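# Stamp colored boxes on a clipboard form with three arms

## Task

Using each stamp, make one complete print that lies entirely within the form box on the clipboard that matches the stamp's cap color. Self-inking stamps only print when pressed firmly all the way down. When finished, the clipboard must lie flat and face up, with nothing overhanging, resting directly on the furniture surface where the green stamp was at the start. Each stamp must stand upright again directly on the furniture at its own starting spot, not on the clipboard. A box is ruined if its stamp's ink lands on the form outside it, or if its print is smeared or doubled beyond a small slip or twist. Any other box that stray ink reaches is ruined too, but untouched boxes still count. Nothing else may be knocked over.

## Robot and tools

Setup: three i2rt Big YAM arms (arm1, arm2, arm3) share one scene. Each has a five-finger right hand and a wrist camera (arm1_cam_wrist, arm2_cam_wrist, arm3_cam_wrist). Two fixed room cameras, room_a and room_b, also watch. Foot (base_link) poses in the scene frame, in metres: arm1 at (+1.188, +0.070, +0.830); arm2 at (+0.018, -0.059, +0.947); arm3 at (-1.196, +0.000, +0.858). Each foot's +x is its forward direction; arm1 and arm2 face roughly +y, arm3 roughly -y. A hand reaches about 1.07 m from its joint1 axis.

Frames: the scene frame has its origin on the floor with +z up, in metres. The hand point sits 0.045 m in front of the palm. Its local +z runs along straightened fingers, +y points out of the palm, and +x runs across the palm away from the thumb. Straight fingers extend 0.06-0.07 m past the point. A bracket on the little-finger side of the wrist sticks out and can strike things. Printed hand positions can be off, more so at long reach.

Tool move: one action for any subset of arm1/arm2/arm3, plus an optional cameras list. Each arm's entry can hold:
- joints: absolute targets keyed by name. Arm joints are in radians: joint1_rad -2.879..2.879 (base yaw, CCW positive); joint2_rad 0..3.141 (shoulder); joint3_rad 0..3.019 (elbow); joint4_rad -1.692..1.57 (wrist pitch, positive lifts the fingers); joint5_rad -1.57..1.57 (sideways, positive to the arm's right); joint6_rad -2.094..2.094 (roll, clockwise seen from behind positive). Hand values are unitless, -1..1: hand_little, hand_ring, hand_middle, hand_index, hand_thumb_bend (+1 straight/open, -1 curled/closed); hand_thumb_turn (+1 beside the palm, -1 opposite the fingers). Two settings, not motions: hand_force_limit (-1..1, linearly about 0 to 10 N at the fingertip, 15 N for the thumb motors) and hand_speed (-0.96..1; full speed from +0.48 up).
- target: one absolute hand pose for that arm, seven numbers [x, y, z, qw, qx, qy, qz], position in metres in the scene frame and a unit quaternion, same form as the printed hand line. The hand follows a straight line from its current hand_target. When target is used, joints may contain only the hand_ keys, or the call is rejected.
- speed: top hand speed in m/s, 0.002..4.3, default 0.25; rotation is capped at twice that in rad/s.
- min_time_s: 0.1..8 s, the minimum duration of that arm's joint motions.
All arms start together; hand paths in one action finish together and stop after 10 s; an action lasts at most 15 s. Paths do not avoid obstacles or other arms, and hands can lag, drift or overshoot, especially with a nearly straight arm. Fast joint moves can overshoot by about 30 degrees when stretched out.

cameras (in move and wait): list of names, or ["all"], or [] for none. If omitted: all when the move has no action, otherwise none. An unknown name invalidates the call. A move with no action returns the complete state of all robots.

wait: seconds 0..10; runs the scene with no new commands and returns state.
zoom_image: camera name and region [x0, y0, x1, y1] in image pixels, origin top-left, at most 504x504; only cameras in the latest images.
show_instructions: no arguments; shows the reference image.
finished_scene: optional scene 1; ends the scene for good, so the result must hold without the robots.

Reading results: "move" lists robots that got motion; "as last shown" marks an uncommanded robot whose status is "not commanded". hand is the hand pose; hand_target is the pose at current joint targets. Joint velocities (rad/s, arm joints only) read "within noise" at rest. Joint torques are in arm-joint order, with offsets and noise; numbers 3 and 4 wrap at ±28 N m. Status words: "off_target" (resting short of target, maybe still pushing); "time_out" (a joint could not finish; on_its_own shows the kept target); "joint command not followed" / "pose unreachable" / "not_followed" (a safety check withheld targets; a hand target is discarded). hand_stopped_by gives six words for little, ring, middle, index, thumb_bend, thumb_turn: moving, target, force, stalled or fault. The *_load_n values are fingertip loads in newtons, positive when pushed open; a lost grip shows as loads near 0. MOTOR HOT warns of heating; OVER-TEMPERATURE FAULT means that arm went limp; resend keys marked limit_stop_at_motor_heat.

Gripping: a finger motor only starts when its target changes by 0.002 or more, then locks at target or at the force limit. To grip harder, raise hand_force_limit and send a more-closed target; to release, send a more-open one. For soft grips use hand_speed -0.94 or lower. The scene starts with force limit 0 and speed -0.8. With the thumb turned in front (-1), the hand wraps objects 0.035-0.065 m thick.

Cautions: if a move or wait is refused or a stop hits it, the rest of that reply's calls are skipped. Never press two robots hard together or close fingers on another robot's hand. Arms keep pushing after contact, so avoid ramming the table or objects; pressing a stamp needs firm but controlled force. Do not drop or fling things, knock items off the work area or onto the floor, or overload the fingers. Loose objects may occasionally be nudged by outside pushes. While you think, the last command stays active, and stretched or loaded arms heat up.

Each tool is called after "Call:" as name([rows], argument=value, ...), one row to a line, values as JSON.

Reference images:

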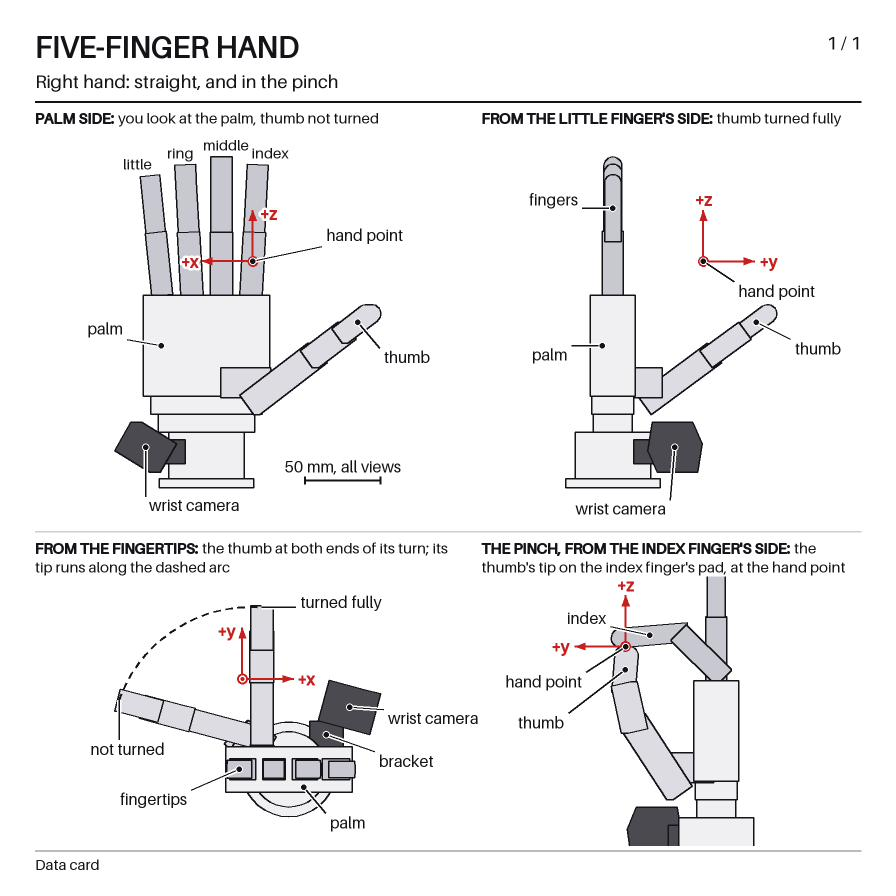

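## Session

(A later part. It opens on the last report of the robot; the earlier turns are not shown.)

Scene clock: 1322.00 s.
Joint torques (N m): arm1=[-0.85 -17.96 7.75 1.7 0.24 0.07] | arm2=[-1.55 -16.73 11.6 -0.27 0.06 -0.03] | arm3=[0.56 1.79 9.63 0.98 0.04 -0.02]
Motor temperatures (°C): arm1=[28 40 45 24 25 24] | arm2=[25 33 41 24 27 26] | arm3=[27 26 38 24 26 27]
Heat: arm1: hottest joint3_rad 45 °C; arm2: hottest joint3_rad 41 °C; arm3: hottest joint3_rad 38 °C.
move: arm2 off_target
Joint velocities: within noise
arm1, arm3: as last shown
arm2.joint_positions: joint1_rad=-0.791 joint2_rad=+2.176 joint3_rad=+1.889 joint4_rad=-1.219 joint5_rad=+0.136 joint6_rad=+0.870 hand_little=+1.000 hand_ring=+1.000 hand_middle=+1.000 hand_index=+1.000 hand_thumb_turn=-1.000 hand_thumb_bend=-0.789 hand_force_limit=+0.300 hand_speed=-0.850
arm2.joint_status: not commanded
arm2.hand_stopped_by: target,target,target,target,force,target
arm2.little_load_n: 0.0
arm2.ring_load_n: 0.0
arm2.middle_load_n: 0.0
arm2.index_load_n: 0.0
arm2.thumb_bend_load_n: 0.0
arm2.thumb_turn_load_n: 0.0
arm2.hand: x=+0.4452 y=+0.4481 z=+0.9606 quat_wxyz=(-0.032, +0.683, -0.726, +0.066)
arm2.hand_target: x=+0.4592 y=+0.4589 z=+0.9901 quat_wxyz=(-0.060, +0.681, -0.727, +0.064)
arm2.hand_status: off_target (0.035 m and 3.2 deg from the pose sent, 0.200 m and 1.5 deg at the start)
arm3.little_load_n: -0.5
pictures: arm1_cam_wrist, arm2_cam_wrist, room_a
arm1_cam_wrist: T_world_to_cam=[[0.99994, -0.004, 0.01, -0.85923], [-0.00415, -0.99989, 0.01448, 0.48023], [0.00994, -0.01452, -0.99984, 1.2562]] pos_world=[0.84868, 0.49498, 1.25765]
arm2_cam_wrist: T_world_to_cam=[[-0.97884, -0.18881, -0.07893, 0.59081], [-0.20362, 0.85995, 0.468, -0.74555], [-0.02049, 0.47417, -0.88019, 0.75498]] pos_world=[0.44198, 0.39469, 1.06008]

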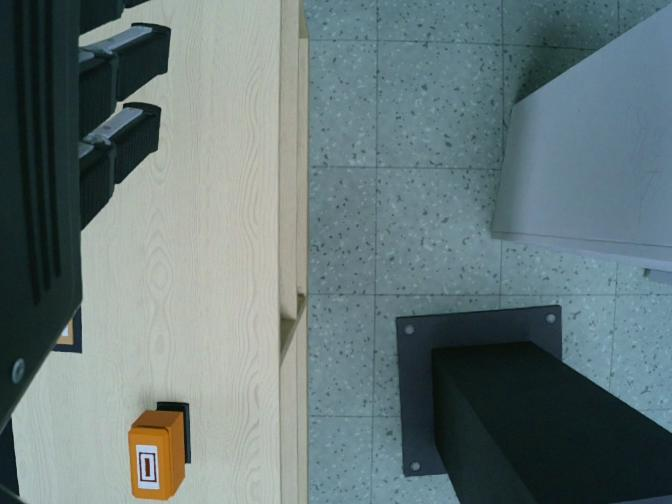

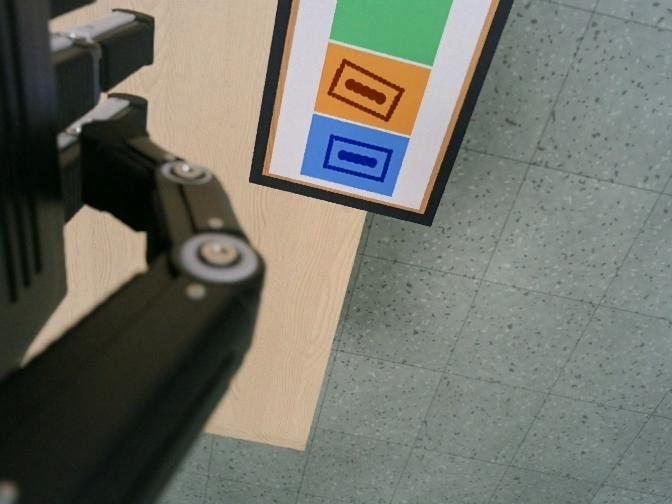

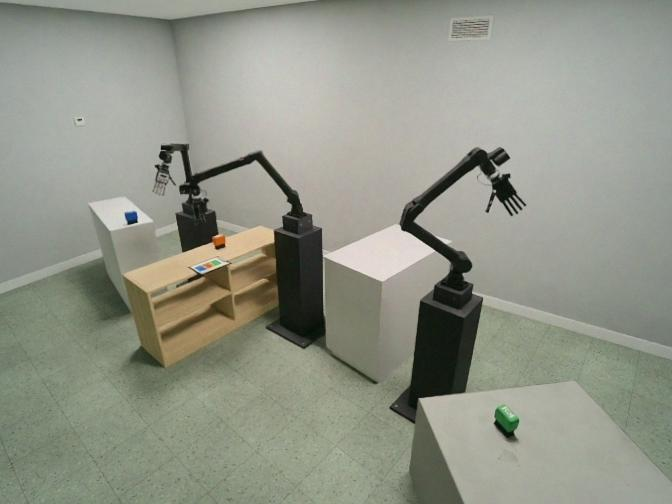

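Call:
move(arm2={"target": [0.44, 0.42, 1.12, -0.219, 0.746, 0.607, 0.163], "speed": 0.25, "joints": {"hand_thumb_bend": 1, "hand_thumb_turn": 1, "hand_speed": 0.2}}, cameras=["arm2_cam_wrist", "room_b"])

Scene clock: 1331.37 s.
Joint torques (N m): arm1=[-0.67 -18.08 7.73 1.7 0.25 0.06] | arm2=[-2.02 -13.04 9.01 0.38 -0.44 -0.05] | arm3=[0.56 1.79 9.63 0.98 0.04 -0.02]
Motor temperatures (°C): arm1=[28 39 44 24 25 24] | arm2=[25 33 41 24 27 26] | arm3=[27 26 38 24 26 27]
Heat: arm1: hottest joint3_rad 44 °C; arm2: hottest joint3_rad 41 °C; arm3: hottest joint3_rad 38 °C.
move: arm2 off_target
Joint velocities: within noise
arm1, arm3: as last shown
arm2.joint_positions: joint1_rad=-0.753 joint2_rad=+1.745 joint3_rad=+1.560 joint4_rad=-0.980 joint5_rad=-0.372 joint6_rad=-2.008 hand_little=+1.000 hand_ring=+1.000 hand_middle=+1.000 hand_index=+1.000 hand_thumb_turn=+1.000 hand_thumb_bend=+1.000 hand_force_limit=+0.300 hand_speed=+0.200
arm2.joint_status: all done
arm2.hand_stopped_by: target,target,target,target,target,target
arm2.little_load_n: 0.0
arm2.ring_load_n: 0.0
arm2.middle_load_n: 0.0
arm2.index_load_n: 0.0
arm2.thumb_bend_load_n: 0.0
arm2.thumb_turn_load_n: 0.0
arm2.hand: x=+0.4342 y=+0.4259 z=+1.1049 quat_wxyz=(-0.218, +0.748, +0.608, +0.152)
arm2.hand_target: x=+0.4399 y=+0.4201 z=+1.1198 quat_wxyz=(-0.219, +0.746, +0.607, +0.163)
arm2.hand_status: off_target (0.017 m and 1.3 deg from the pose sent, 0.162 m and 170.0 deg at the start)
arm3.little_load_n: 0.0
arm2_cam_wrist: T_world_to_cam=[[0.99939, 0.0238, 0.02559, -0.47777], [0.02306, -0.99932, 0.02883, 0.38246], [0.02626, -0.02822, -0.99926, 1.2175]] pos_world=[0.43669, 0.42792, 1.2178]

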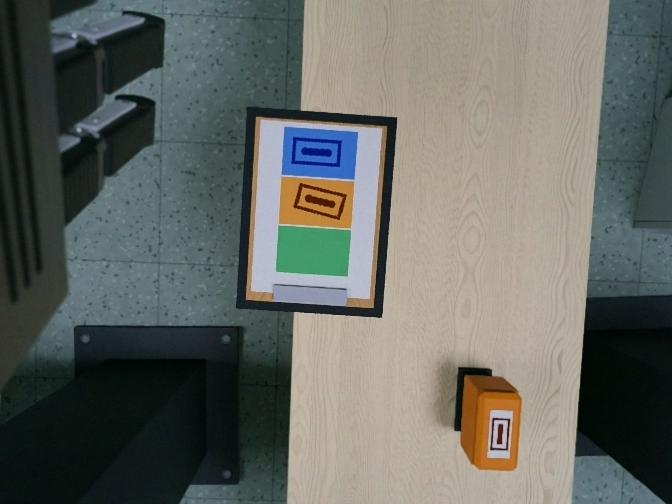

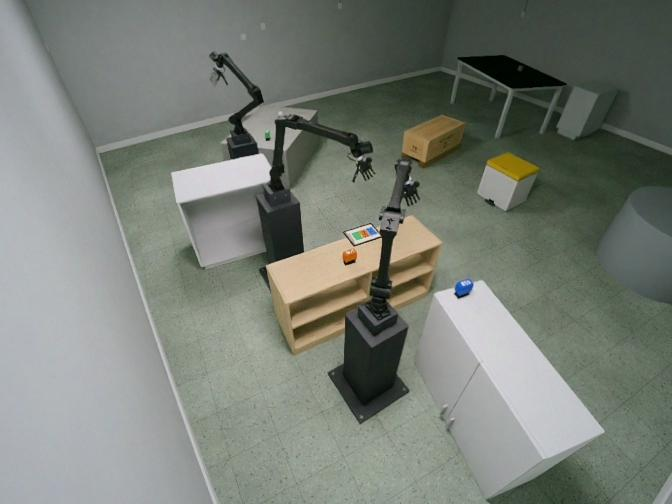

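Call:
move(arm2={"target": [0.31, 0.46, 0.85, 0.4848, -0.5019, 0.5152, -0.4976], "speed": 0.35, "joints": {"hand_thumb_turn": -1, "hand_speed": 0}})

Call:
move(arm2={"target": [0.325, 0.466, 0.63, 0.4848, -0.5019, 0.5152, -0.4976], "speed": 0.15}, arm1={"target": [0.60, 0.52, 1.10, -0.219, 0.746, 0.607, 0.1625], "speed": 0.15}, cameras=["arm1_cam_wrist", "arm2_cam_wrist"])

Scene clock: 1345.87 s.
Joint torques (N m): arm1=[-0.85 -18.43 7.73 1.72 0.23 0.05] | arm2=[0.32 -13.8 3.9 0.79 0.41 0.15] | arm3=[0.56 1.79 9.65 0.99 0.04 -0.02]
Motor temperatures (°C): arm1=[28 38 42 24 25 24] | arm2=[25 33 42 24 27 26] | arm3=[27 26 38 24 26 27]
Heat: arm1: hottest joint3_rad 42 °C; arm2: hottest joint3_rad 42 °C; arm3: hottest joint3_rad 38 °C.
move: arm2 off_target
Joint velocities: within noise
arm1, arm3: as last shown
arm1.little_load_n: 0.5
arm2.joint_positions: joint1_rad=-0.240 joint2_rad=+2.364 joint3_rad=+1.007 joint4_rad=+1.161 joint5_rad=+1.394 joint6_rad=+0.155 hand_little=+1.000 hand_ring=+1.000 hand_middle=+1.000 hand_index=+1.000 hand_thumb_turn=-1.000 hand_thumb_bend=+1.000 hand_force_limit=+0.300 hand_speed=+0.000
arm2.joint_status: all done
arm2.hand_stopped_by: target,target,target,target,target,target
arm2.little_load_n: 0.0
arm2.ring_load_n: 0.0
arm2.middle_load_n: -0.5
arm2.index_load_n: 0.0
arm2.thumb_bend_load_n: 0.0
arm2.thumb_turn_load_n: 0.5
arm2.hand: x=+0.3119 y=+0.4448 z=+0.8340 quat_wxyz=(-0.471, +0.512, -0.507, +0.508)
arm2.hand_target: x=+0.3098 y=+0.4597 z=+0.8502 quat_wxyz=(-0.485, +0.502, -0.515, +0.498)
arm2.hand_status: off_target (0.022 m and 2.5 deg from the pose sent, 0.286 m and 151.8 deg at the start)
arm3.ring_load_n: 0.5
pictures: none

Scene clock: 1348.53 s.
Joint torques (N m): arm1=[0.21 -24.18 10.91 1.16 0.45 0.15] | arm2=[-1.79 -12.86 2.74 1.84 0.11 -0.09] | arm3=[0.56 1.79 9.63 0.98 0.04 -0.02]
Motor temperatures (°C): arm1=[28 38 42 24 25 24] | arm2=[25 33 42 24 27 26] | arm3=[27 26 38 24 26 27]
Heat: arm1: hottest joint3_rad 42 °C; arm2: hottest joint3_rad 42 °C; arm3: hottest joint3_rad 38 °C.
move: arm1 off_target; arm2 done
Joint velocities: within noise
arm1.joint_positions: joint1_rad=+0.945 joint2_rad=+2.377 joint3_rad=+2.888 joint4_rad=-1.619 joint5_rad=+0.442 joint6_rad=-0.473 hand_little=+1.000 hand_ring=+1.000 hand_middle=+1.000 hand_index=+1.000 hand_thumb_turn=+1.000 hand_thumb_bend=+1.000 hand_force_limit=+0.000 hand_speed=-0.300
arm1.joint_status: not commanded
arm1.hand_stopped_by: target,target,target,target,target,target
arm1.little_load_n: 0.0
arm1.ring_load_n: 0.0
arm1.middle_load_n: 0.0
arm1.index_load_n: 0.0
arm1.thumb_bend_load_n: 0.0
arm1.thumb_turn_load_n: 0.0
arm1.hand: x=+0.6083 y=+0.5207 z=+1.0977 quat_wxyz=(-0.269, +0.730, +0.610, +0.152)
arm1.hand_target: x=+0.6011 y=+0.5193 z=+1.0993 quat_wxyz=(-0.278, +0.728, +0.609, +0.149)
arm1.hand_status: off_target (0.009 m and 6.1 deg from the pose sent, 0.252 m and 1.1 deg at the start; a joint's target at an end of its range on 27 of 80 steps)
arm2.joint_positions: joint1_rad=-0.245 joint2_rad=+2.920 joint3_rad=+1.429 joint4_rad=+1.315 joint5_rad=+1.372 joint6_rad=+0.162 hand_little=+1.000 hand_ring=+1.000 hand_middle=+1.000 hand_index=+1.000 hand_thumb_turn=-1.000 hand_thumb_bend=+1.000 hand_force_limit=+0.300 hand_speed=+0.000
arm2.joint_status: not commanded
arm2.hand_stopped_by: target,target,target,target,target,target
arm2.little_load_n: 0.0
arm2.ring_load_n: 0.0
arm2.middle_load_n: 0.0
arm2.index_load_n: 0.0
arm2.thumb_bend_load_n: 0.0
arm2.thumb_turn_load_n: 0.0
arm2.hand: x=+0.3163 y=+0.4637 z=+0.6281 quat_wxyz=(-0.482, +0.510, -0.510, +0.498)
arm2.hand_target: x=+0.3250 y=+0.4657 z=+0.6301 quat_wxyz=(-0.485, +0.502, -0.515, +0.497)
arm2.hand_status: done (0.009 m and 1.2 deg from the pose sent, 0.205 m and 2.5 deg at the start)
arm3: as last shown
arm3.ring_load_n: 0.0
arm1_cam_wrist: T_world_to_cam=[[0.99646, 0.04743, -0.06942, -0.55712], [0.04263, -0.9967, -0.06912, 0.56477], [-0.07246, 0.06592, -0.99519, 1.21497]] pos_world=[0.61911, 0.50924, 1.20949]
arm2_cam_wrist: T_world_to_cam=[[-0.08943, -0.26197, -0.96092, 0.74791], [-0.53001, 0.82936, -0.17677, -0.10717], [0.84326, 0.49349, -0.21302, -0.24896]] pos_world=[0.22003, 0.40768, 0.6467]

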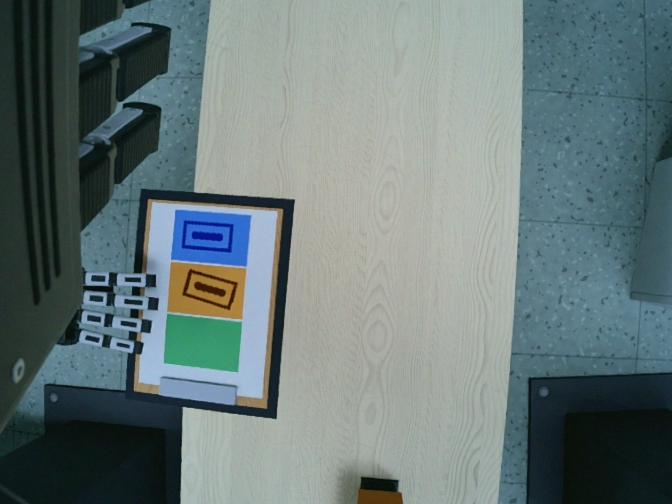

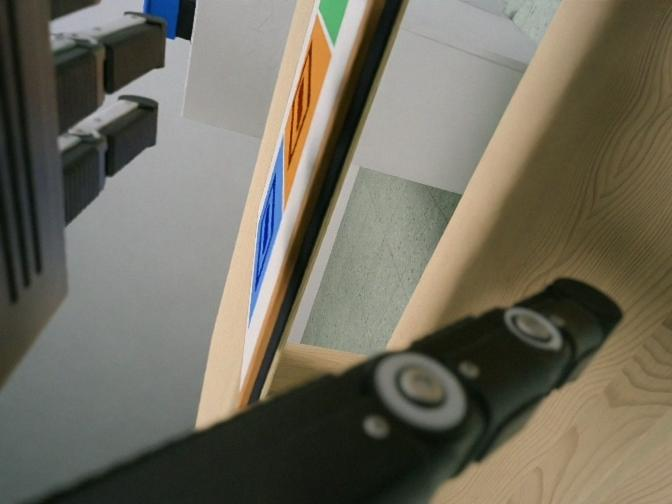

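Call:
move(arm2={"target": [0.335, 0.466, 0.583, 0.4848, -0.5019, 0.5152, -0.4976], "speed": 0.1})

Call:
move(arm2={"target": [0.345, 0.466, 0.580, 0.4848, -0.5019, 0.5152, -0.4976], "speed": 0.1, "joints": {"hand_thumb_bend": -0.2}}, cameras=["arm1_cam_wrist", "arm2_cam_wrist"])

Scene clock: 1350.60 s.
Joint torques (N m): arm1=[0.38 -24.41 10.92 1.16 0.45 0.16] | arm2=[-1.96 -12.86 3 1.96 0.11 -0.06] | arm3=[0.56 1.79 9.63 0.99 0.04 -0.02]
Motor temperatures (°C): arm1=[28 38 43 24 25 24] | arm2=[25 33 41 24 27 26] | arm3=[27 26 38 24 26 27]
Heat: arm1: hottest joint3_rad 43 °C; arm2: hottest joint3_rad 41 °C; arm3: hottest joint3_rad 38 °C.
move: arm2 done
Joint velocities: within noise
arm1: as last shown
arm2.joint_positions: joint1_rad=-0.265 joint2_rad=+3.047 joint3_rad=+1.564 joint4_rad=+1.319 joint5_rad=+1.353 joint6_rad=+0.149 hand_little=+1.000 hand_ring=+1.000 hand_middle=+1.000 hand_index=+1.000 hand_thumb_turn=-1.000 hand_thumb_bend=+1.000 hand_force_limit=+0.300 hand_speed=+0.000
arm2.joint_status: not commanded
arm2.hand_stopped_by: target,target,target,target,target,target
arm2.little_load_n: -0.5
arm2.ring_load_n: 0.0
arm2.middle_load_n: 0.0
arm2.index_load_n: 0.0
arm2.thumb_bend_load_n: 0.0
arm2.thumb_turn_load_n: 0.5
arm2.hand: x=+0.3263 y=+0.4631 z=+0.5801 quat_wxyz=(-0.481, +0.510, -0.510, +0.498)
arm2.hand_target: x=+0.3349 y=+0.4660 z=+0.5833 quat_wxyz=(-0.485, +0.502, -0.515, +0.497)
arm2.hand_status: done (0.010 m and 1.2 deg from the pose sent, 0.049 m and 1.2 deg at the start)
arm3.joint_positions: joint1_rad=-0.880 joint2_rad=+0.621 joint3_rad=+1.361 joint4_rad=-1.625 joint5_rad=+0.146 joint6_rad=-1.401 hand_little=+1.000 hand_ring=+1.000 hand_middle=+1.000 hand_index=+1.000 hand_thumb_turn=+1.000 hand_thumb_bend=+1.000 hand_force_limit=+0.000 hand_speed=-0.800
arm3.joint_status: not commanded
arm3.hand_stopped_by: target,target,target,target,target,target
arm3.little_load_n: 0.0
arm3.ring_load_n: 0.0
arm3.middle_load_n: 0.0
arm3.index_load_n: 0.0
arm3.thumb_bend_load_n: 0.0
arm3.thumb_turn_load_n: 0.0
arm3.hand: x=-1.3774 y=-0.0426 z=+1.2961 quat_wxyz=(+0.334, +0.215, -0.915, +0.077)
arm3.hand_target: x=-1.3774 y=-0.0426 z=+1.3031 quat_wxyz=(+0.342, +0.214, -0.912, +0.081)
arm3.hand_status: not commanded
pictures: none

Scene clock: 1351.93 s.
Joint torques (N m): arm1=[0.15 -24.12 10.92 1.07 0.46 0.18] | arm2=[-1.67 -12.69 3.29 2.03 0.1 -0.08] | arm3=[0.56 1.73 9.63 0.99 0.04 -0.02]
Motor temperatures (°C): arm1=[28 38 43 24 25 24] | arm2=[25 33 41 24 27 26] | arm3=[27 26 38 24 26 27]
Heat: arm1: hottest joint3_rad 43 °C; arm2: hottest joint3_rad 41 °C; arm3: hottest joint3_rad 38 °C.
move: arm2 done
Joint velocities: within noise
arm1, arm3: as last shown
arm2.joint_positions: joint1_rad=-0.284 joint2_rad=+3.052 joint3_rad=+1.580 joint4_rad=+1.321 joint5_rad=+1.334 joint6_rad=+0.138 hand_little=+1.000 hand_ring=+1.000 hand_middle=+1.000 hand_index=+1.000 hand_thumb_turn=-1.000 hand_thumb_bend=-0.200 hand_force_limit=+0.300 hand_speed=+0.000
arm2.joint_status: all done
arm2.hand_stopped_by: target,target,target,target,target,target
arm2.little_load_n: 0.0
arm2.ring_load_n: 0.0
arm2.middle_load_n: -0.5
arm2.index_load_n: 0.0
arm2.thumb_bend_load_n: 0.0
arm2.thumb_turn_load_n: 0.0
arm2.hand: x=+0.3372 y=+0.4653 z=+0.5799 quat_wxyz=(-0.482, +0.509, -0.511, +0.497)
arm2.hand_target: x=+0.3448 y=+0.4657 z=+0.5800 quat_wxyz=(-0.484, +0.502, -0.515, +0.498)
arm2.hand_status: done (0.008 m and 1.0 deg from the pose sent, 0.019 m and 1.2 deg at the start)
arm3.index_load_n: -0.5
arm1_cam_wrist: T_world_to_cam=[[0.99646, 0.04743, -0.06942, -0.55712], [0.04263, -0.9967, -0.06912, 0.56477], [-0.07246, 0.06592, -0.99519, 1.21497]] pos_world=[0.61911, 0.50924, 1.20949]
arm2_cam_wrist: T_world_to_cam=[[-0.09019, -0.259, -0.96166, 0.7032], [-0.5291, 0.83052, -0.17406, -0.10841], [0.84376, 0.49311, -0.21194, -0.27824]] pos_world=[0.24083, 0.40937, 0.5984]

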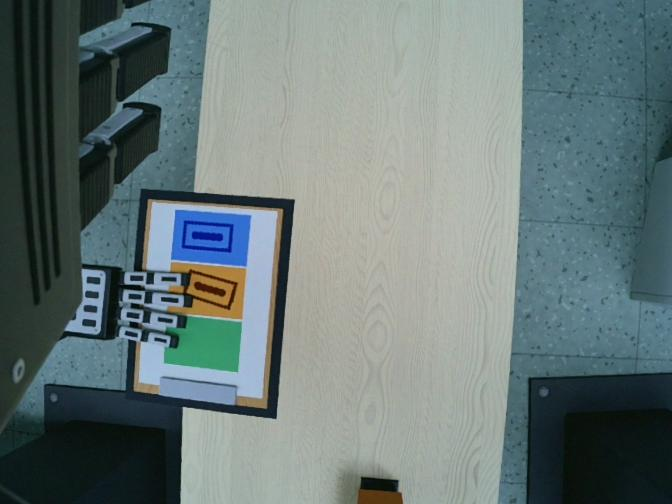

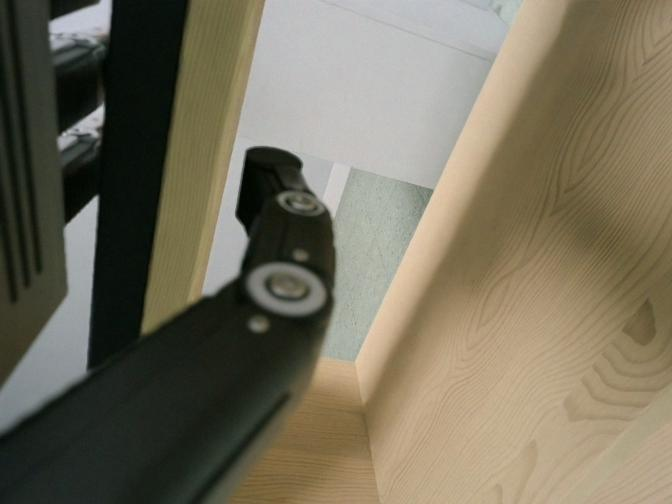

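Call:
move(arm2={"target": [0.370, 0.465, 0.582, 0.4848, -0.5019, 0.5152, -0.4976], "speed": 0.05, "joints": {"hand_thumb_bend": -0.4}}, cameras=["arm1_cam_wrist", "arm2_cam_wrist"])

Call:
zoom_image(camera="arm1_cam_wrist", region=[60, 180, 320, 440])

Scene clock: 1353.70 s.
Joint torques (N m): arm1=[0.32 -24.35 10.82 1.18 0.46 0.17] | arm2=[-1.61 -12.57 3.47 1.98 0.04 -0.02] | arm3=[0.5 1.79 9.63 0.98 0.04 -0.02]
Motor temperatures (°C): arm1=[28 38 43 24 25 24] | arm2=[25 33 41 24 27 26] | arm3=[27 26 38 24 26 27]
Heat: arm1: hottest joint3_rad 43 °C; arm2: hottest joint3_rad 41 °C; arm3: hottest joint3_rad 38 °C.
move: arm2 done
Joint velocities: within noise
arm1, arm3: as last shown
arm2.joint_positions: joint1_rad=-0.331 joint2_rad=+3.052 joint3_rad=+1.594 joint4_rad=+1.327 joint5_rad=+1.289 joint6_rad=+0.118 hand_little=+1.000 hand_ring=+1.000 hand_middle=+1.000 hand_index=+1.000 hand_thumb_turn=-1.000 hand_thumb_bend=-0.400 hand_force_limit=+0.300 hand_speed=+0.000
arm2.joint_status: all done
arm2.hand_stopped_by: target,target,target,target,target,target
arm2.little_load_n: 0.0
arm2.ring_load_n: 0.0
arm2.middle_load_n: 0.0
arm2.index_load_n: 0.0
arm2.thumb_bend_load_n: 0.0
arm2.thumb_turn_load_n: 0.0
arm2.hand: x=+0.3621 y=+0.4639 z=+0.5815 quat_wxyz=(-0.481, +0.509, -0.512, +0.497)
arm2.hand_target: x=+0.3700 y=+0.4648 z=+0.5822 quat_wxyz=(-0.485, +0.502, -0.515, +0.497)
arm2.hand_status: done (0.008 m and 1.0 deg from the pose sent, 0.033 m and 1.0 deg at the start)
arm3.index_load_n: 0.0
arm1_cam_wrist: T_world_to_cam=[[0.99646, 0.04743, -0.06942, -0.55712], [0.04263, -0.9967, -0.06912, 0.56477], [-0.07246, 0.06592, -0.99519, 1.21497]] pos_world=[0.61911, 0.50924, 1.20949]
arm2_cam_wrist: T_world_to_cam=[[-0.09162, -0.25865, -0.96162, 0.70695], [-0.52856, 0.83105, -0.17317, -0.09481], [0.84394, 0.49241, -0.21285, -0.29738]] pos_world=[0.26562, 0.40807, 0.6001]

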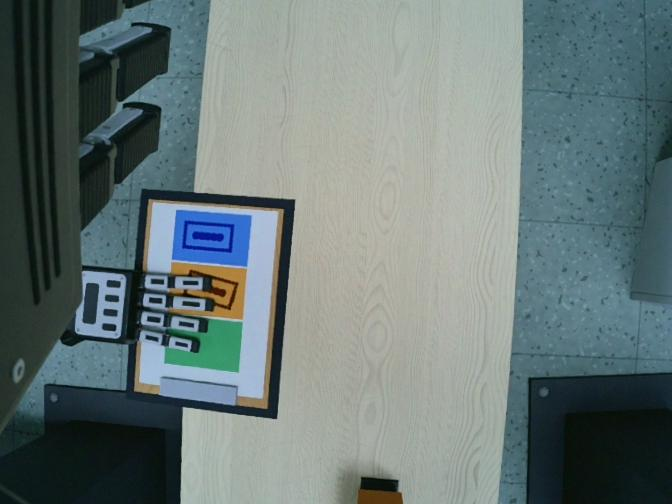

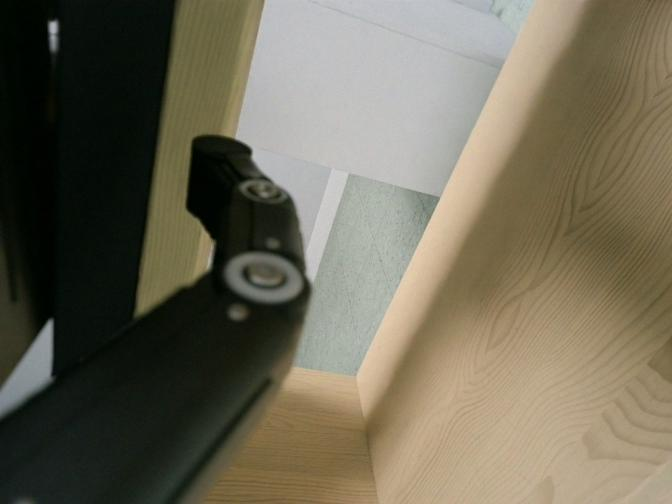

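Scaled by 1.938 from the camera's image (finer frame: 960x720).

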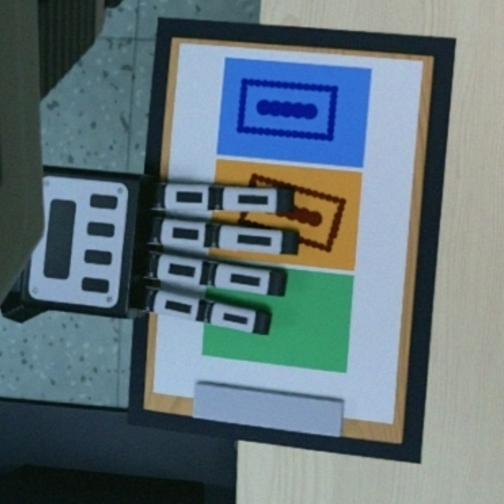

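Call:
move(arm2={"target": [0.377, 0.465, 0.582, 0.4848, -0.5019, 0.5152, -0.4976], "speed": 0.05})

Call:
move(arm2={"joints": {"hand_thumb_bend": -0.98, "hand_force_limit": 0.7, "hand_speed": -0.85}}, cameras=["arm1_cam_wrist"])

Scene clock: 1355.20 s.
Joint torques (N m): arm1=[0.5 -24.41 10.78 1.14 0.44 0.16] | arm2=[-2.55 -12.86 3.82 2.07 -0.1 -0.04] | arm3=[0.56 1.79 9.63 0.98 0.04 -0.02]
Motor temperatures (°C): arm1=[28 38 44 24 25 24] | arm2=[25 33 41 24 27 26] | arm3=[27 26 38 24 26 27]
Heat: arm1: hottest joint3_rad 44 °C; arm2: hottest joint3_rad 41 °C; arm3: hottest joint3_rad 38 °C.
move: arm2 off_target
Joint velocities: within noise
arm1, arm3: as last shown
arm2.joint_positions: joint1_rad=-0.334 joint2_rad=+3.053 joint3_rad=+1.596 joint4_rad=+1.327 joint5_rad=+1.279 joint6_rad=+0.113 hand_little=+1.000 hand_ring=+1.000 hand_middle=+1.000 hand_index=+1.000 hand_thumb_turn=-1.000 hand_thumb_bend=-0.400 hand_force_limit=+0.300 hand_speed=+0.000
arm2.joint_status: not commanded
arm2.hand_stopped_by: target,target,target,target,target,target
arm2.little_load_n: 0.0
arm2.ring_load_n: -0.5
arm2.middle_load_n: 0.0
arm2.index_load_n: 0.0
arm2.thumb_bend_load_n: 0.5
arm2.thumb_turn_load_n: 0.0
arm2.hand: x=+0.3634 y=+0.4646 z=+0.5809 quat_wxyz=(-0.482, +0.512, -0.509, +0.496)
arm2.hand_target: x=+0.3769 y=+0.4647 z=+0.5825 quat_wxyz=(-0.485, +0.502, -0.515, +0.498)
arm2.hand_status: off_target (0.014 m and 1.4 deg from the pose sent, 0.015 m and 1.0 deg at the start)
pictures: none

Scene clock: 1357.77 s.
Joint torques (N m): arm1=[0.44 -24.47 10.84 1.14 0.47 0.18] | arm2=[-2.73 -12.81 3.71 1.94 0.01 -0.08] | arm3=[0.56 1.79 9.63 0.99 0.04 -0.02]
Motor temperatures (°C): arm1=[28 38 44 24 25 24] | arm2=[25 33 41 24 27 26] | arm3=[27 26 38 24 26 27]
Heat: arm1: hottest joint3_rad 44 °C; arm2: hottest joint3_rad 41 °C; arm3: hottest joint3_rad 38 °C.
move: arm2 off_target
Joint velocities: within noise
arm1, arm3: as last shown
arm2.joint_positions: joint1_rad=-0.336 joint2_rad=+3.056 joint3_rad=+1.599 joint4_rad=+1.327 joint5_rad=+1.276 joint6_rad=+0.113 hand_little=+1.000 hand_ring=+1.000 hand_middle=+1.000 hand_index=+1.000 hand_thumb_turn=-1.000 hand_thumb_bend=-0.764 hand_force_limit=+0.700 hand_speed=-0.850
arm2.joint_status: hand_thumb_bend off_target (ended at -0.764, target -0.980); the others done
arm2.hand_stopped_by: target,target,target,target,force,target
arm2.little_load_n: 0.0
arm2.ring_load_n: 0.0
arm2.middle_load_n: 0.0
arm2.index_load_n: 0.0
arm2.thumb_bend_load_n: 13.0
arm2.thumb_turn_load_n: 1.5
arm2.hand: x=+0.3638 y=+0.4644 z=+0.5795 quat_wxyz=(-0.482, +0.513, -0.509, +0.496)
arm2.hand_target: x=+0.3768 y=+0.4646 z=+0.5824 quat_wxyz=(-0.485, +0.502, -0.515, +0.498)
arm2.hand_status: not commanded
arm3.ring_load_n: -0.5
arm1_cam_wrist: T_world_to_cam=[[0.99646, 0.04743, -0.06942, -0.55712], [0.04263, -0.9967, -0.06912, 0.56477], [-0.07246, 0.06592, -0.99519, 1.21497]] pos_world=[0.61911, 0.50924, 1.20949]

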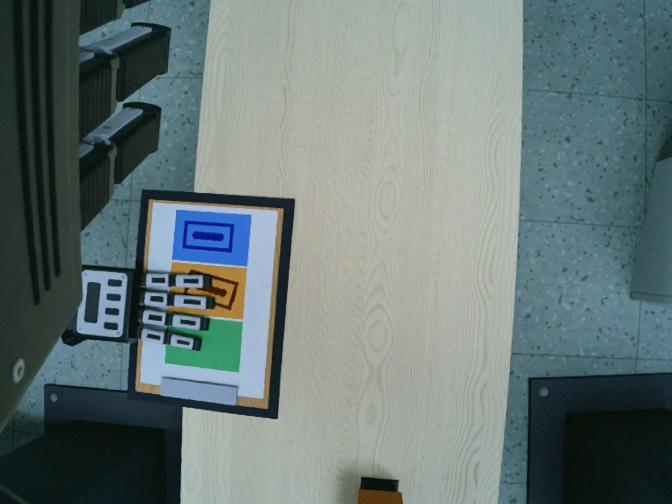

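Call:
move(arm2={"target": [0.367, 0.465, 0.612, 0.4426, -0.5466, 0.5524, -0.4473], "speed": 0.06})

Call:
move(arm2={"target": [0.3655, 0.465, 0.636, 0.4035, -0.5762, 0.5823, -0.4077], "speed": 0.06}, cameras=["arm1_cam_wrist"])

Call:
move(arm2={"target": [0.3694, 0.465, 0.666, 0.3517, -0.6091, 0.6156, -0.3554], "speed": 0.06}, arm1={"target": [0.85, 0.50, 1.15, -0.219, 0.746, 0.607, 0.1625], "speed": 0.2})

Scene clock: 1362.87 s.
Joint torques (N m): arm1=[0.67 -24.59 10.81 1.1 0.43 0.18] | arm2=[-1.32 -15.27 1.46 0.62 0.5 0.07] | arm3=[0.5 1.79 9.63 0.98 0.04 -0.02]
Motor temperatures (°C): arm1=[28 38 45 24 25 24] | arm2=[25 33 40 24 27 26] | arm3=[27 26 38 24 26 27]
Heat: arm1: hottest joint3_rad 45 °C; arm2: hottest joint3_rad 40 °C; arm3: hottest joint3_rad 38 °C.
move: arm2 off_target
Joint velocities: within noise
arm1, arm3: as last shown
arm2.joint_positions: joint1_rad=-0.354 joint2_rad=+2.844 joint3_rad=+1.418 joint4_rad=+0.850 joint5_rad=+1.193 joint6_rad=+0.546 hand_little=+1.000 hand_ring=+1.000 hand_middle=+1.000 hand_index=+1.000 hand_thumb_turn=-1.000 hand_thumb_bend=-0.764 hand_force_limit=+0.700 hand_speed=-0.850
arm2.joint_status: not commanded
arm2.hand_stopped_by: target,target,target,target,force,target
arm2.little_load_n: 0.0
arm2.ring_load_n: 0.0
arm2.middle_load_n: 0.0
arm2.index_load_n: 0.5
arm2.thumb_bend_load_n: 11.5
arm2.thumb_turn_load_n: 1.5
arm2.hand: x=+0.3587 y=+0.4642 z=+0.6019 quat_wxyz=(-0.445, +0.550, -0.548, +0.446)
arm2.hand_target: x=+0.3670 y=+0.4648 z=+0.6117 quat_wxyz=(-0.443, +0.547, -0.552, +0.448)
arm2.hand_status: off_target (0.013 m and 0.7 deg from the pose sent, 0.033 m and 9.5 deg at the start)
arm3.ring_load_n: 0.0
pictures: none

Scene clock: 1364.80 s.
Joint torques (N m): arm1=[-0.09 -24.12 10.88 1.11 0.47 0.18] | arm2=[-2.2 -15.33 2.17 0.36 0.66 0.02] | arm3=[0.56 1.79 9.63 0.98 0.04 -0.02]
Motor temperatures (°C): arm1=[28 38 45 24 25 24] | arm2=[25 33 40 24 27 26] | arm3=[27 26 38 24 26 27]
Heat: arm1: hottest joint3_rad 45 °C; arm2: hottest joint3_rad 40 °C; arm3: hottest joint3_rad 38 °C.
move: arm2 off_target
Joint velocities: within noise
arm1, arm3: as last shown
arm2.joint_positions: joint1_rad=-0.378 joint2_rad=+2.698 joint3_rad=+1.342 joint4_rad=+0.546 joint5_rad=+1.087 joint6_rad=+0.752 hand_little=+1.000 hand_ring=+1.000 hand_middle=+1.000 hand_index=+1.000 hand_thumb_turn=-1.000 hand_thumb_bend=-0.764 hand_force_limit=+0.700 hand_speed=-0.850
arm2.joint_status: not commanded
arm2.hand_stopped_by: target,target,target,target,force,target
arm2.little_load_n: 0.0
arm2.ring_load_n: 0.0
arm2.middle_load_n: 0.0
arm2.index_load_n: 0.5
arm2.thumb_bend_load_n: 11.5
arm2.thumb_turn_load_n: 1.5
arm2.hand: x=+0.3568 y=+0.4649 z=+0.6247 quat_wxyz=(-0.405, +0.580, -0.578, +0.406)
arm2.hand_target: x=+0.3654 y=+0.4649 z=+0.6357 quat_wxyz=(-0.404, +0.576, -0.582, +0.408)
arm2.hand_status: off_target (0.014 m and 0.7 deg from the pose sent, 0.035 m and 8.1 deg at the start)
arm1_cam_wrist: T_world_to_cam=[[0.99646, 0.04743, -0.06942, -0.55712], [0.04263, -0.9967, -0.06912, 0.56477], [-0.07246, 0.06592, -0.99519, 1.21497]] pos_world=[0.61911, 0.50924, 1.20949]

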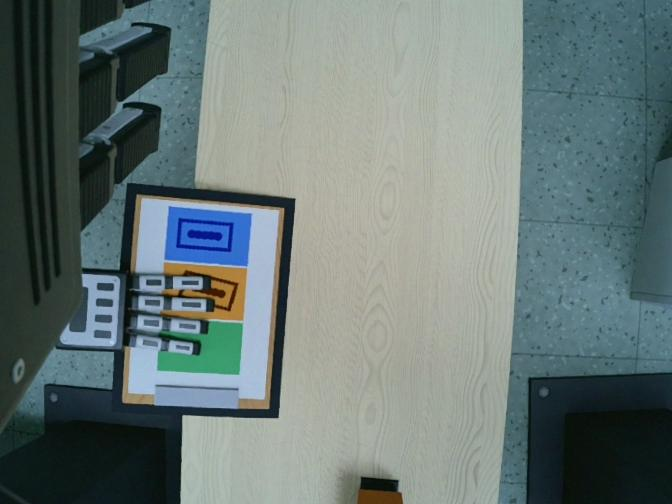

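Scene clock: 1367.17 s.
Joint torques (N m): arm1=[-1.08 -17.96 7.76 1.74 0.23 0.07] | arm2=[-1.73 -15.5 2.91 0.4 0.69 0.03] | arm3=[0.56 1.79 9.63 0.98 0.04 -0.02]
Motor temperatures (°C): arm1=[28 38 45 24 25 24] | arm2=[25 33 40 24 27 26] | arm3=[27 26 38 24 26 27]
Heat: arm1: hottest joint3_rad 45 °C; arm2: hottest joint3_rad 40 °C; arm3: hottest joint3_rad 38 °C.
move: arm1 done; arm2 off_target
Joint velocities: within noise
arm1.joint_positions: joint1_rad=+0.733 joint2_rad=+1.666 joint3_rad=+1.869 joint4_rad=-1.366 joint5_rad=+0.359 joint6_rad=-0.626 hand_little=+1.000 hand_ring=+1.000 hand_middle=+1.000 hand_index=+1.000 hand_thumb_turn=+1.000 hand_thumb_bend=+1.000 hand_force_limit=+0.000 hand_speed=-0.300
arm1.joint_status: not commanded
arm1.hand_stopped_by: target,target,target,target,target,target
arm1.little_load_n: 0.0
arm1.ring_load_n: 0.0
arm1.middle_load_n: 0.0
arm1.index_load_n: 0.0
arm1.thumb_bend_load_n: 0.0
arm1.thumb_turn_load_n: 0.0
arm1.hand: x=+0.8474 y=+0.4976 z=+1.1448 quat_wxyz=(-0.210, +0.748, +0.608, +0.163)
arm1.hand_target: x=+0.8500 y=+0.4999 z=+1.1500 quat_wxyz=(-0.219, +0.746, +0.607, +0.163)
arm1.hand_status: done (0.006 m and 1.1 deg from the pose sent, 0.248 m and 6.2 deg at the start)
arm2.joint_positions: joint1_rad=-0.424 joint2_rad=+2.552 joint3_rad=+1.302 joint4_rad=+0.273 joint5_rad=+0.930 joint6_rad=+0.874 hand_little=+1.000 hand_ring=+1.000 hand_middle=+1.000 hand_index=+1.000 hand_thumb_turn=-1.000 hand_thumb_bend=-0.764 hand_force_limit=+0.700 hand_speed=-0.850
arm2.joint_status: not commanded
arm2.hand_stopped_by: target,target,target,target,force,target
arm2.little_load_n: 0.0
arm2.ring_load_n: 0.0
arm2.middle_load_n: 0.0
arm2.index_load_n: 0.0
arm2.thumb_bend_load_n: 11.5
arm2.thumb_turn_load_n: 1.5
arm2.hand: x=+0.3597 y=+0.4657 z=+0.6536 quat_wxyz=(-0.352, +0.614, -0.611, +0.354)
arm2.hand_target: x=+0.3693 y=+0.4650 z=+0.6658 quat_wxyz=(-0.352, +0.609, -0.616, +0.355)
arm2.hand_status: off_target (0.016 m and 0.8 deg from the pose sent, 0.043 m and 10.0 deg at the start)
arm3: as last shown
pictures: none

Call:
move(arm2={"target": [0.3815, 0.465, 0.700, 0.2973, -0.6375, 0.6442, -0.3004], "speed": 0.06})

Call:
move(arm2={"target": [0.396, 0.465, 0.726, 0.2406, -0.6610, 0.6679, -0.2431], "speed": 0.06}, cameras=["arm2_cam_wrist"])

Call:
move(arm2={"target": [0.415, 0.465, 0.748, 0.1820, -0.6794, 0.6866, -0.1840], "speed": 0.06}, cameras=["arm2_cam_wrist"])

Scene clock: 1370.23 s.
Joint torques (N m): arm1=[-0.97 -18.26 7.69 1.72 0.21 0.06] | arm2=[-1.61 -15.62 4.38 0.1 0.72 0.05] | arm3=[0.56 1.79 9.63 0.99 0.04 -0.02]
Motor temperatures (°C): arm1=[28 38 45 24 25 24] | arm2=[25 33 40 24 27 26] | arm3=[27 26 38 24 26 27]
Heat: arm1: hottest joint3_rad 45 °C; arm2: hottest joint3_rad 40 °C; arm3: hottest joint3_rad 38 °C.
move: arm2 off_target
Joint velocities: within noise
arm1: as last shown
arm2.joint_positions: joint1_rad=-0.491 joint2_rad=+2.431 joint3_rad=+1.297 joint4_rad=+0.046 joint5_rad=+0.758 joint6_rad=+0.911 hand_little=+1.000 hand_ring=+1.000 hand_middle=+1.000 hand_index=+1.000 hand_thumb_turn=-1.000 hand_thumb_bend=-0.764 hand_force_limit=+0.700 hand_speed=-0.850
arm2.joint_status: not commanded
arm2.hand_stopped_by: target,target,target,target,force,target
arm2.little_load_n: 0.0
arm2.ring_load_n: 0.0
arm2.middle_load_n: 0.0
arm2.index_load_n: -0.5
arm2.thumb_bend_load_n: 8.5
arm2.thumb_turn_load_n: 1.0
arm2.hand: x=+0.3694 y=+0.4617 z=+0.6845 quat_wxyz=(-0.293, +0.645, -0.639, +0.300)
arm2.hand_target: x=+0.3815 y=+0.4648 z=+0.6998 quat_wxyz=(-0.297, +0.637, -0.644, +0.301)
arm2.hand_status: off_target (0.020 m and 1.2 deg from the pose sent, 0.051 m and 9.9 deg at the start)
arm3.joint_positions: joint1_rad=-0.880 joint2_rad=+0.621 joint3_rad=+1.361 joint4_rad=-1.625 joint5_rad=+0.146 joint6_rad=-1.401 hand_little=+1.000 hand_ring=+1.000 hand_middle=+1.000 hand_index=+1.000 hand_thumb_turn=+1.000 hand_thumb_bend=+1.000 hand_force_limit=+0.000 hand_speed=-0.800
arm3.joint_status: not commanded
arm3.hand_stopped_by: target,target,target,target,target,target
arm3.little_load_n: 0.0
arm3.ring_load_n: 0.0
arm3.middle_load_n: 0.0
arm3.index_load_n: 0.0
arm3.thumb_bend_load_n: 0.0
arm3.thumb_turn_load_n: 0.0
arm3.hand: x=-1.3774 y=-0.0426 z=+1.2961 quat_wxyz=(+0.334, +0.215, -0.915, +0.077)
arm3.hand_target: x=-1.3774 y=-0.0426 z=+1.3031 quat_wxyz=(+0.342, +0.214, -0.912, +0.081)
arm3.hand_status: not commanded
pictures: none

Scene clock: 1372.30 s.
Joint torques (N m): arm1=[-0.73 -18.02 7.71 1.7 0.23 0.07] | arm2=[-2.37 -15.21 6.56 -0.24 0.57 -0.02] | arm3=[0.56 1.79 9.63 0.98 0.04 -0.02]
Motor temperatures (°C): arm1=[28 37 44 24 25 24] | arm2=[25 33 40 24 27 26] | arm3=[27 26 38 24 26 27]
Heat: arm1: hottest joint3_rad 44 °C; arm2: hottest joint3_rad 40 °C; arm3: hottest joint3_rad 38 °C.
move: arm2 off_target
Joint velocities: within noise
arm1, arm3: as last shown
arm2.joint_positions: joint1_rad=-0.560 joint2_rad=+2.359 joint3_rad=+1.340 joint4_rad=-0.162 joint5_rad=+0.589 joint6_rad=+0.919 hand_little=+1.000 hand_ring=+1.000 hand_middle=+1.000 hand_index=+1.000 hand_thumb_turn=-1.000 hand_thumb_bend=-0.764 hand_force_limit=+0.700 hand_speed=-0.850
arm2.joint_status: not commanded
arm2.hand_stopped_by: target,target,target,target,force,target
arm2.little_load_n: -0.5
arm2.ring_load_n: 0.0
arm2.middle_load_n: 0.0
arm2.index_load_n: 0.0
arm2.thumb_bend_load_n: 8.5
arm2.thumb_turn_load_n: 1.5
arm2.hand: x=+0.3798 y=+0.4580 z=+0.7091 quat_wxyz=(-0.233, +0.668, -0.663, +0.243)
arm2.hand_target: x=+0.3959 y=+0.4646 z=+0.7260 quat_wxyz=(-0.241, +0.661, -0.668, +0.243)
arm2.hand_status: off_target (0.024 m and 1.3 deg from the pose sent, 0.049 m and 9.6 deg at the start)
arm3.thumb_bend_load_n: -0.5
arm2_cam_wrist: T_world_to_cam=[[-0.77662, -0.25753, -0.57493, 0.81518], [-0.48474, 0.82717, 0.28427, -0.39766], [0.40236, 0.49946, -0.76724, 0.27528]] pos_world=[0.32956, 0.40137, 0.79292]

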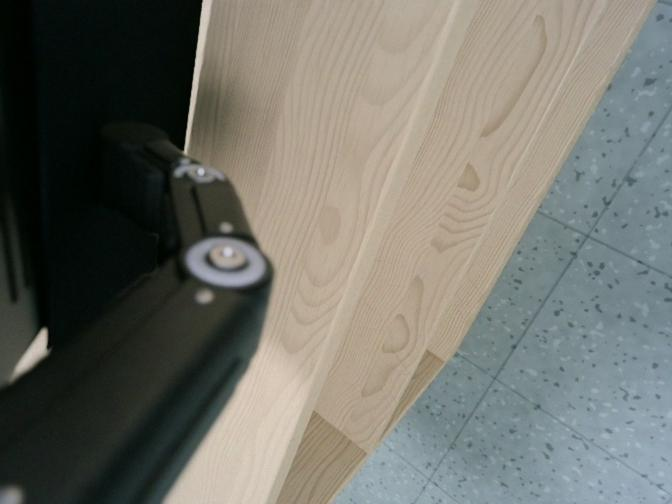

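Scene clock: 1374.37 s.
Joint torques (N m): arm1=[-0.44 -18.49 7.71 1.83 0.22 0.06] | arm2=[-2.08 -15.27 7.94 -0.17 0.35 -0.18] | arm3=[0.5 1.79 9.63 0.98 0.04 -0.02]
Motor temperatures (°C): arm1=[28 37 44 24 25 24] | arm2=[25 33 40 24 27 26] | arm3=[27 26 38 24 26 27]
Heat: arm1: hottest joint3_rad 44 °C; arm2: hottest joint3_rad 40 °C; arm3: hottest joint3_rad 38 °C.
move: arm2 off_target
Joint velocities: within noise
arm1, arm3: as last shown
arm2.joint_positions: joint1_rad=-0.636 joint2_rad=+2.334 joint3_rad=+1.440 joint4_rad=-0.377 joint5_rad=+0.426 joint6_rad=+0.917 hand_little=+1.000 hand_ring=+1.000 hand_middle=+1.000 hand_index=+1.000 hand_thumb_turn=-1.000 hand_thumb_bend=-0.764 hand_force_limit=+0.700 hand_speed=-0.850
arm2.joint_status: not commanded
arm2.hand_stopped_by: target,target,target,target,force,target
arm2.little_load_n: 0.0
arm2.ring_load_n: 0.0
arm2.middle_load_n: 0.0
arm2.index_load_n: 0.0
arm2.thumb_bend_load_n: 7.5
arm2.thumb_turn_load_n: 1.0
arm2.hand: x=+0.3977 y=+0.4572 z=+0.7313 quat_wxyz=(-0.173, +0.680, -0.689, +0.184)
arm2.hand_target: x=+0.4149 y=+0.4645 z=+0.7483 quat_wxyz=(-0.182, +0.679, -0.687, +0.184)
arm2.hand_status: off_target (0.025 m and 1.1 deg from the pose sent, 0.053 m and 9.5 deg at the start)
arm3.thumb_bend_load_n: 0.0
arm2_cam_wrist: T_world_to_cam=[[-0.87119, -0.23816, -0.42932, 0.76389], [-0.40956, 0.83476, 0.36802, -0.48923], [0.27073, 0.49645, -0.82477, 0.38124]] pos_world=[0.3619, 0.40105, 0.82244]

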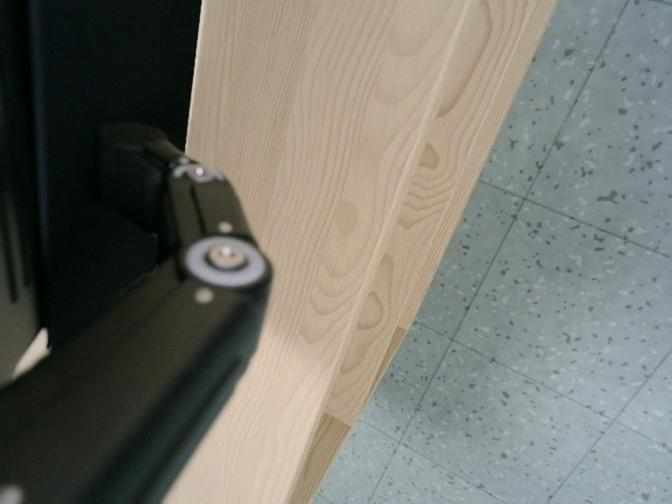

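Call:
move(arm2={"target": [0.425, 0.470, 0.757, 0.1820, -0.6794, 0.6866, -0.1840], "speed": 0.04, "joints": {"hand_thumb_bend": -0.99, "hand_force_limit": 0.8}})

Call:
move(arm2={"target": [0.4426, 0.472, 0.7745, 0.1342, -0.6905, 0.6977, -0.1356], "speed": 0.05}, cameras=["arm2_cam_wrist"])

Scene clock: 1377.07 s.
Joint torques (N m): arm1=[-0.73 -18.26 7.75 1.68 0.22 0.06] | arm2=[-2.37 -15.91 8.73 -0.06 0.49 -0.14] | arm3=[0.56 1.79 9.63 0.99 0.04 -0.02]
Motor temperatures (°C): arm1=[28 37 43 24 25 24] | arm2=[25 33 40 24 27 26] | arm3=[27 26 38 24 26 27]
Heat: arm1: hottest joint3_rad 43 °C; arm2: hottest joint3_rad 40 °C; arm3: hottest joint3_rad 38 °C.
move: arm2 off_target
Joint velocities: within noise
arm1, arm3: as last shown
arm2.joint_positions: joint1_rad=-0.643 joint2_rad=+2.334 joint3_rad=+1.465 joint4_rad=-0.412 joint5_rad=+0.421 joint6_rad=+0.903 hand_little=+1.000 hand_ring=+1.000 hand_middle=+1.000 hand_index=+1.000 hand_thumb_turn=-1.000 hand_thumb_bend=-0.800 hand_force_limit=+0.800 hand_speed=-0.850
arm2.joint_status: hand_thumb_bend off_target (ended at -0.800, target -0.990); the others done
arm2.hand_stopped_by: target,target,target,target,force,target
arm2.little_load_n: 0.0
arm2.ring_load_n: 0.0
arm2.middle_load_n: 0.0
arm2.index_load_n: 0.0
arm2.thumb_bend_load_n: 13.5
arm2.thumb_turn_load_n: 1.0
arm2.hand: x=+0.4026 y=+0.4581 z=+0.7363 quat_wxyz=(-0.166, +0.684, -0.686, +0.184)
arm2.hand_target: x=+0.4247 y=+0.4693 z=+0.7575 quat_wxyz=(-0.182, +0.679, -0.687, +0.184)
arm2.hand_status: off_target (0.033 m and 2.0 deg from the pose sent, 0.040 m and 1.1 deg at the start)
pictures: none

Scene clock: 1379.10 s.
Joint torques (N m): arm1=[-0.32 -18.08 7.79 1.63 0.23 0.06] | arm2=[-1.73 -15.38 9.98 0.17 0.28 -0.07] | arm3=[0.56 1.79 9.63 0.98 0.04 -0.02]
Motor temperatures (°C): arm1=[28 37 43 24 25 24] | arm2=[25 33 40 24 27 26] | arm3=[27 26 38 24 26 27]
Heat: arm1: hottest joint3_rad 43 °C; arm2: hottest joint3_rad 40 °C; arm3: hottest joint3_rad 38 °C.
move: arm2 off_target
Joint velocities: within noise
arm1, arm3: as last shown
arm1.thumb_turn_load_n: -0.5
arm2.joint_positions: joint1_rad=-0.702 joint2_rad=+2.343 joint3_rad=+1.585 joint4_rad=-0.604 joint5_rad=+0.300 joint6_rad=+0.872 hand_little=+1.000 hand_ring=+1.000 hand_middle=+1.000 hand_index=+1.000 hand_thumb_turn=-1.000 hand_thumb_bend=-0.800 hand_force_limit=+0.800 hand_speed=-0.850
arm2.joint_status: not commanded
arm2.hand_stopped_by: target,target,target,target,force,target
arm2.little_load_n: 0.0
arm2.ring_load_n: 0.0
arm2.middle_load_n: 0.0
arm2.index_load_n: 0.0
arm2.thumb_bend_load_n: 13.5
arm2.thumb_turn_load_n: 1.0
arm2.hand: x=+0.4194 y=+0.4567 z=+0.7570 quat_wxyz=(-0.114, +0.695, -0.696, +0.137)
arm2.hand_target: x=+0.4420 y=+0.4710 z=+0.7753 quat_wxyz=(-0.135, +0.690, -0.698, +0.136)
arm2.hand_status: off_target (0.033 m and 2.4 deg from the pose sent, 0.057 m and 6.8 deg at the start)
arm2_cam_wrist: T_world_to_cam=[[-0.92477, -0.25016, -0.28673, 0.71372], [-0.35451, 0.84021, 0.41033, -0.54694], [0.13826, 0.48111, -0.86569, 0.49039]] pos_world=[0.39833, 0.40216, 0.8536]

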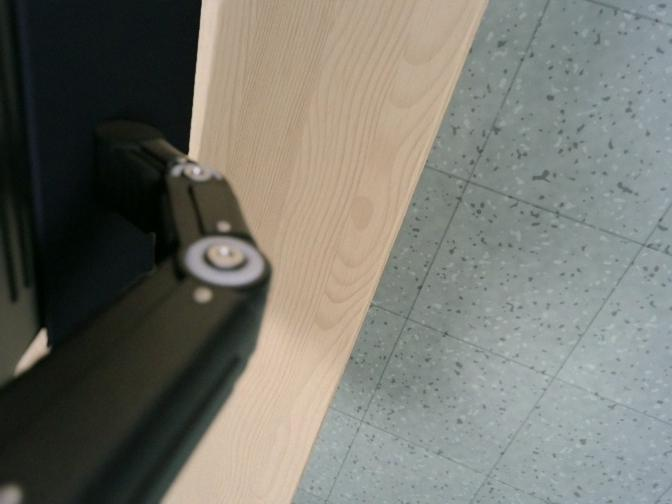

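Call:
move(arm2={"target": [0.472, 0.476, 0.792, 0.0735, -0.6995, 0.7069, -0.0743], "speed": 0.05}, cameras=["arm2_cam_wrist"])

Call:
move(arm2={"target": [0.470, 0.473, 0.820, 0.0735, -0.6995, 0.7069, -0.0743], "speed": 0.03}, cameras=["arm2_cam_wrist"])

Scene clock: 1382.50 s.
Joint torques (N m): arm1=[-0.91 -18.08 7.75 1.73 0.24 0.06] | arm2=[-1.85 -16.21 10.89 -0.28 0.09 -0.1] | arm3=[0.56 1.79 9.63 0.98 0.04 -0.02]
Motor temperatures (°C): arm1=[28 37 43 24 25 24] | arm2=[25 33 40 24 27 26] | arm3=[27 26 38 24 26 27]
Heat: arm1: hottest joint3_rad 43 °C; arm2: hottest joint3_rad 40 °C; arm3: hottest joint3_rad 38 °C.
move: arm2 off_target
Joint velocities: within noise
arm1, arm3: as last shown
arm1.ring_load_n: 0.5
arm1.thumb_turn_load_n: 0.0
arm2.joint_positions: joint1_rad=-0.772 joint2_rad=+2.429 joint3_rad=+1.821 joint4_rad=-0.859 joint5_rad=+0.158 joint6_rad=+0.830 hand_little=+1.000 hand_ring=+1.000 hand_middle=+1.000 hand_index=+1.000 hand_thumb_turn=-1.000 hand_thumb_bend=-0.800 hand_force_limit=+0.800 hand_speed=-0.850
arm2.joint_status: not commanded
arm2.hand_stopped_by: target,target,target,target,force,target
arm2.little_load_n: 0.0
arm2.ring_load_n: 0.0
arm2.middle_load_n: 0.0
arm2.index_load_n: 0.0
arm2.thumb_bend_load_n: 13.0
arm2.thumb_turn_load_n: 1.0
arm2.hand: x=+0.4484 y=+0.4627 z=+0.7730 quat_wxyz=(-0.051, +0.702, -0.706, +0.076)
arm2.hand_target: x=+0.4714 y=+0.4749 z=+0.7928 quat_wxyz=(-0.074, +0.699, -0.707, +0.075)
arm2.hand_status: off_target (0.033 m and 2.6 deg from the pose sent, 0.066 m and 8.7 deg at the start)
arm2_cam_wrist: T_world_to_cam=[[-0.96254, -0.24333, -0.11962, 0.63123], [-0.27086, 0.84281, 0.46509, -0.62927], [-0.01235, 0.48007, -0.87714, 0.57429]] pos_world=[0.44423, 0.40825, 0.87191]

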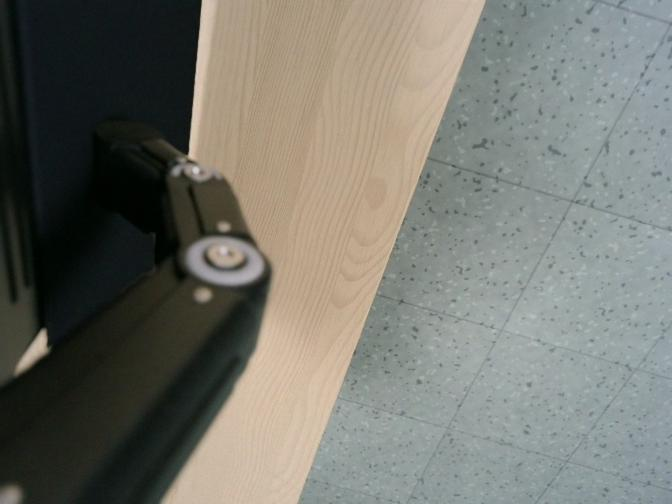

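Scene clock: 1384.07 s.
Joint torques (N m): arm1=[-0.56 -18.08 7.73 1.74 0.23 0.06] | arm2=[-2.08 -18.9 9.68 -0.25 0.09 -0.07] | arm3=[0.56 1.85 9.63 0.98 0.04 -0.02]
Motor temperatures (°C): arm1=[28 37 43 24 25 24] | arm2=[25 33 40 24 27 26] | arm3=[27 26 38 24 26 27]
Heat: arm1: hottest joint3_rad 43 °C; arm2: hottest joint3_rad 40 °C; arm3: hottest joint3_rad 38 °C.
move: arm2 off_target
Joint velocities: within noise
arm1, arm3: as last shown
arm1.ring_load_n: 0.0
arm2.joint_positions: joint1_rad=-0.772 joint2_rad=+2.417 joint3_rad=+1.821 joint4_rad=-0.893 joint5_rad=+0.158 joint6_rad=+0.829 hand_little=+1.000 hand_ring=+1.000 hand_middle=+1.000 hand_index=+1.000 hand_thumb_turn=-1.000 hand_thumb_bend=-0.800 hand_force_limit=+0.800 hand_speed=-0.850
arm2.joint_status: not commanded
arm2.hand_stopped_by: target,target,target,target,force,target
arm2.little_load_n: 0.0
arm2.ring_load_n: 0.0
arm2.middle_load_n: 0.0
arm2.index_load_n: 0.0
arm2.thumb_bend_load_n: 13.5
arm2.thumb_turn_load_n: 1.0
arm2.hand: x=+0.4447 y=+0.4586 z=+0.7810 quat_wxyz=(-0.041, +0.703, -0.706, +0.077)
arm2.hand_target: x=+0.4692 y=+0.4718 z=+0.8202 quat_wxyz=(-0.074, +0.699, -0.707, +0.075)
arm2.hand_status: off_target (0.049 m and 3.8 deg from the pose sent, 0.053 m and 2.6 deg at the start)
arm2_cam_wrist: T_world_to_cam=[[-0.96391, -0.24585, -0.10217, 0.61573], [-0.26504, 0.84979, 0.45564, -0.62901], [-0.0252, 0.46627, -0.88428, 0.60083]] pos_world=[0.44193, 0.40575, 0.88081]

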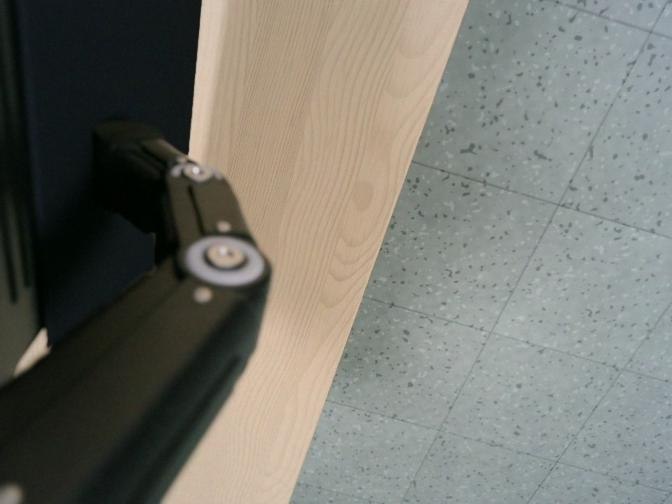

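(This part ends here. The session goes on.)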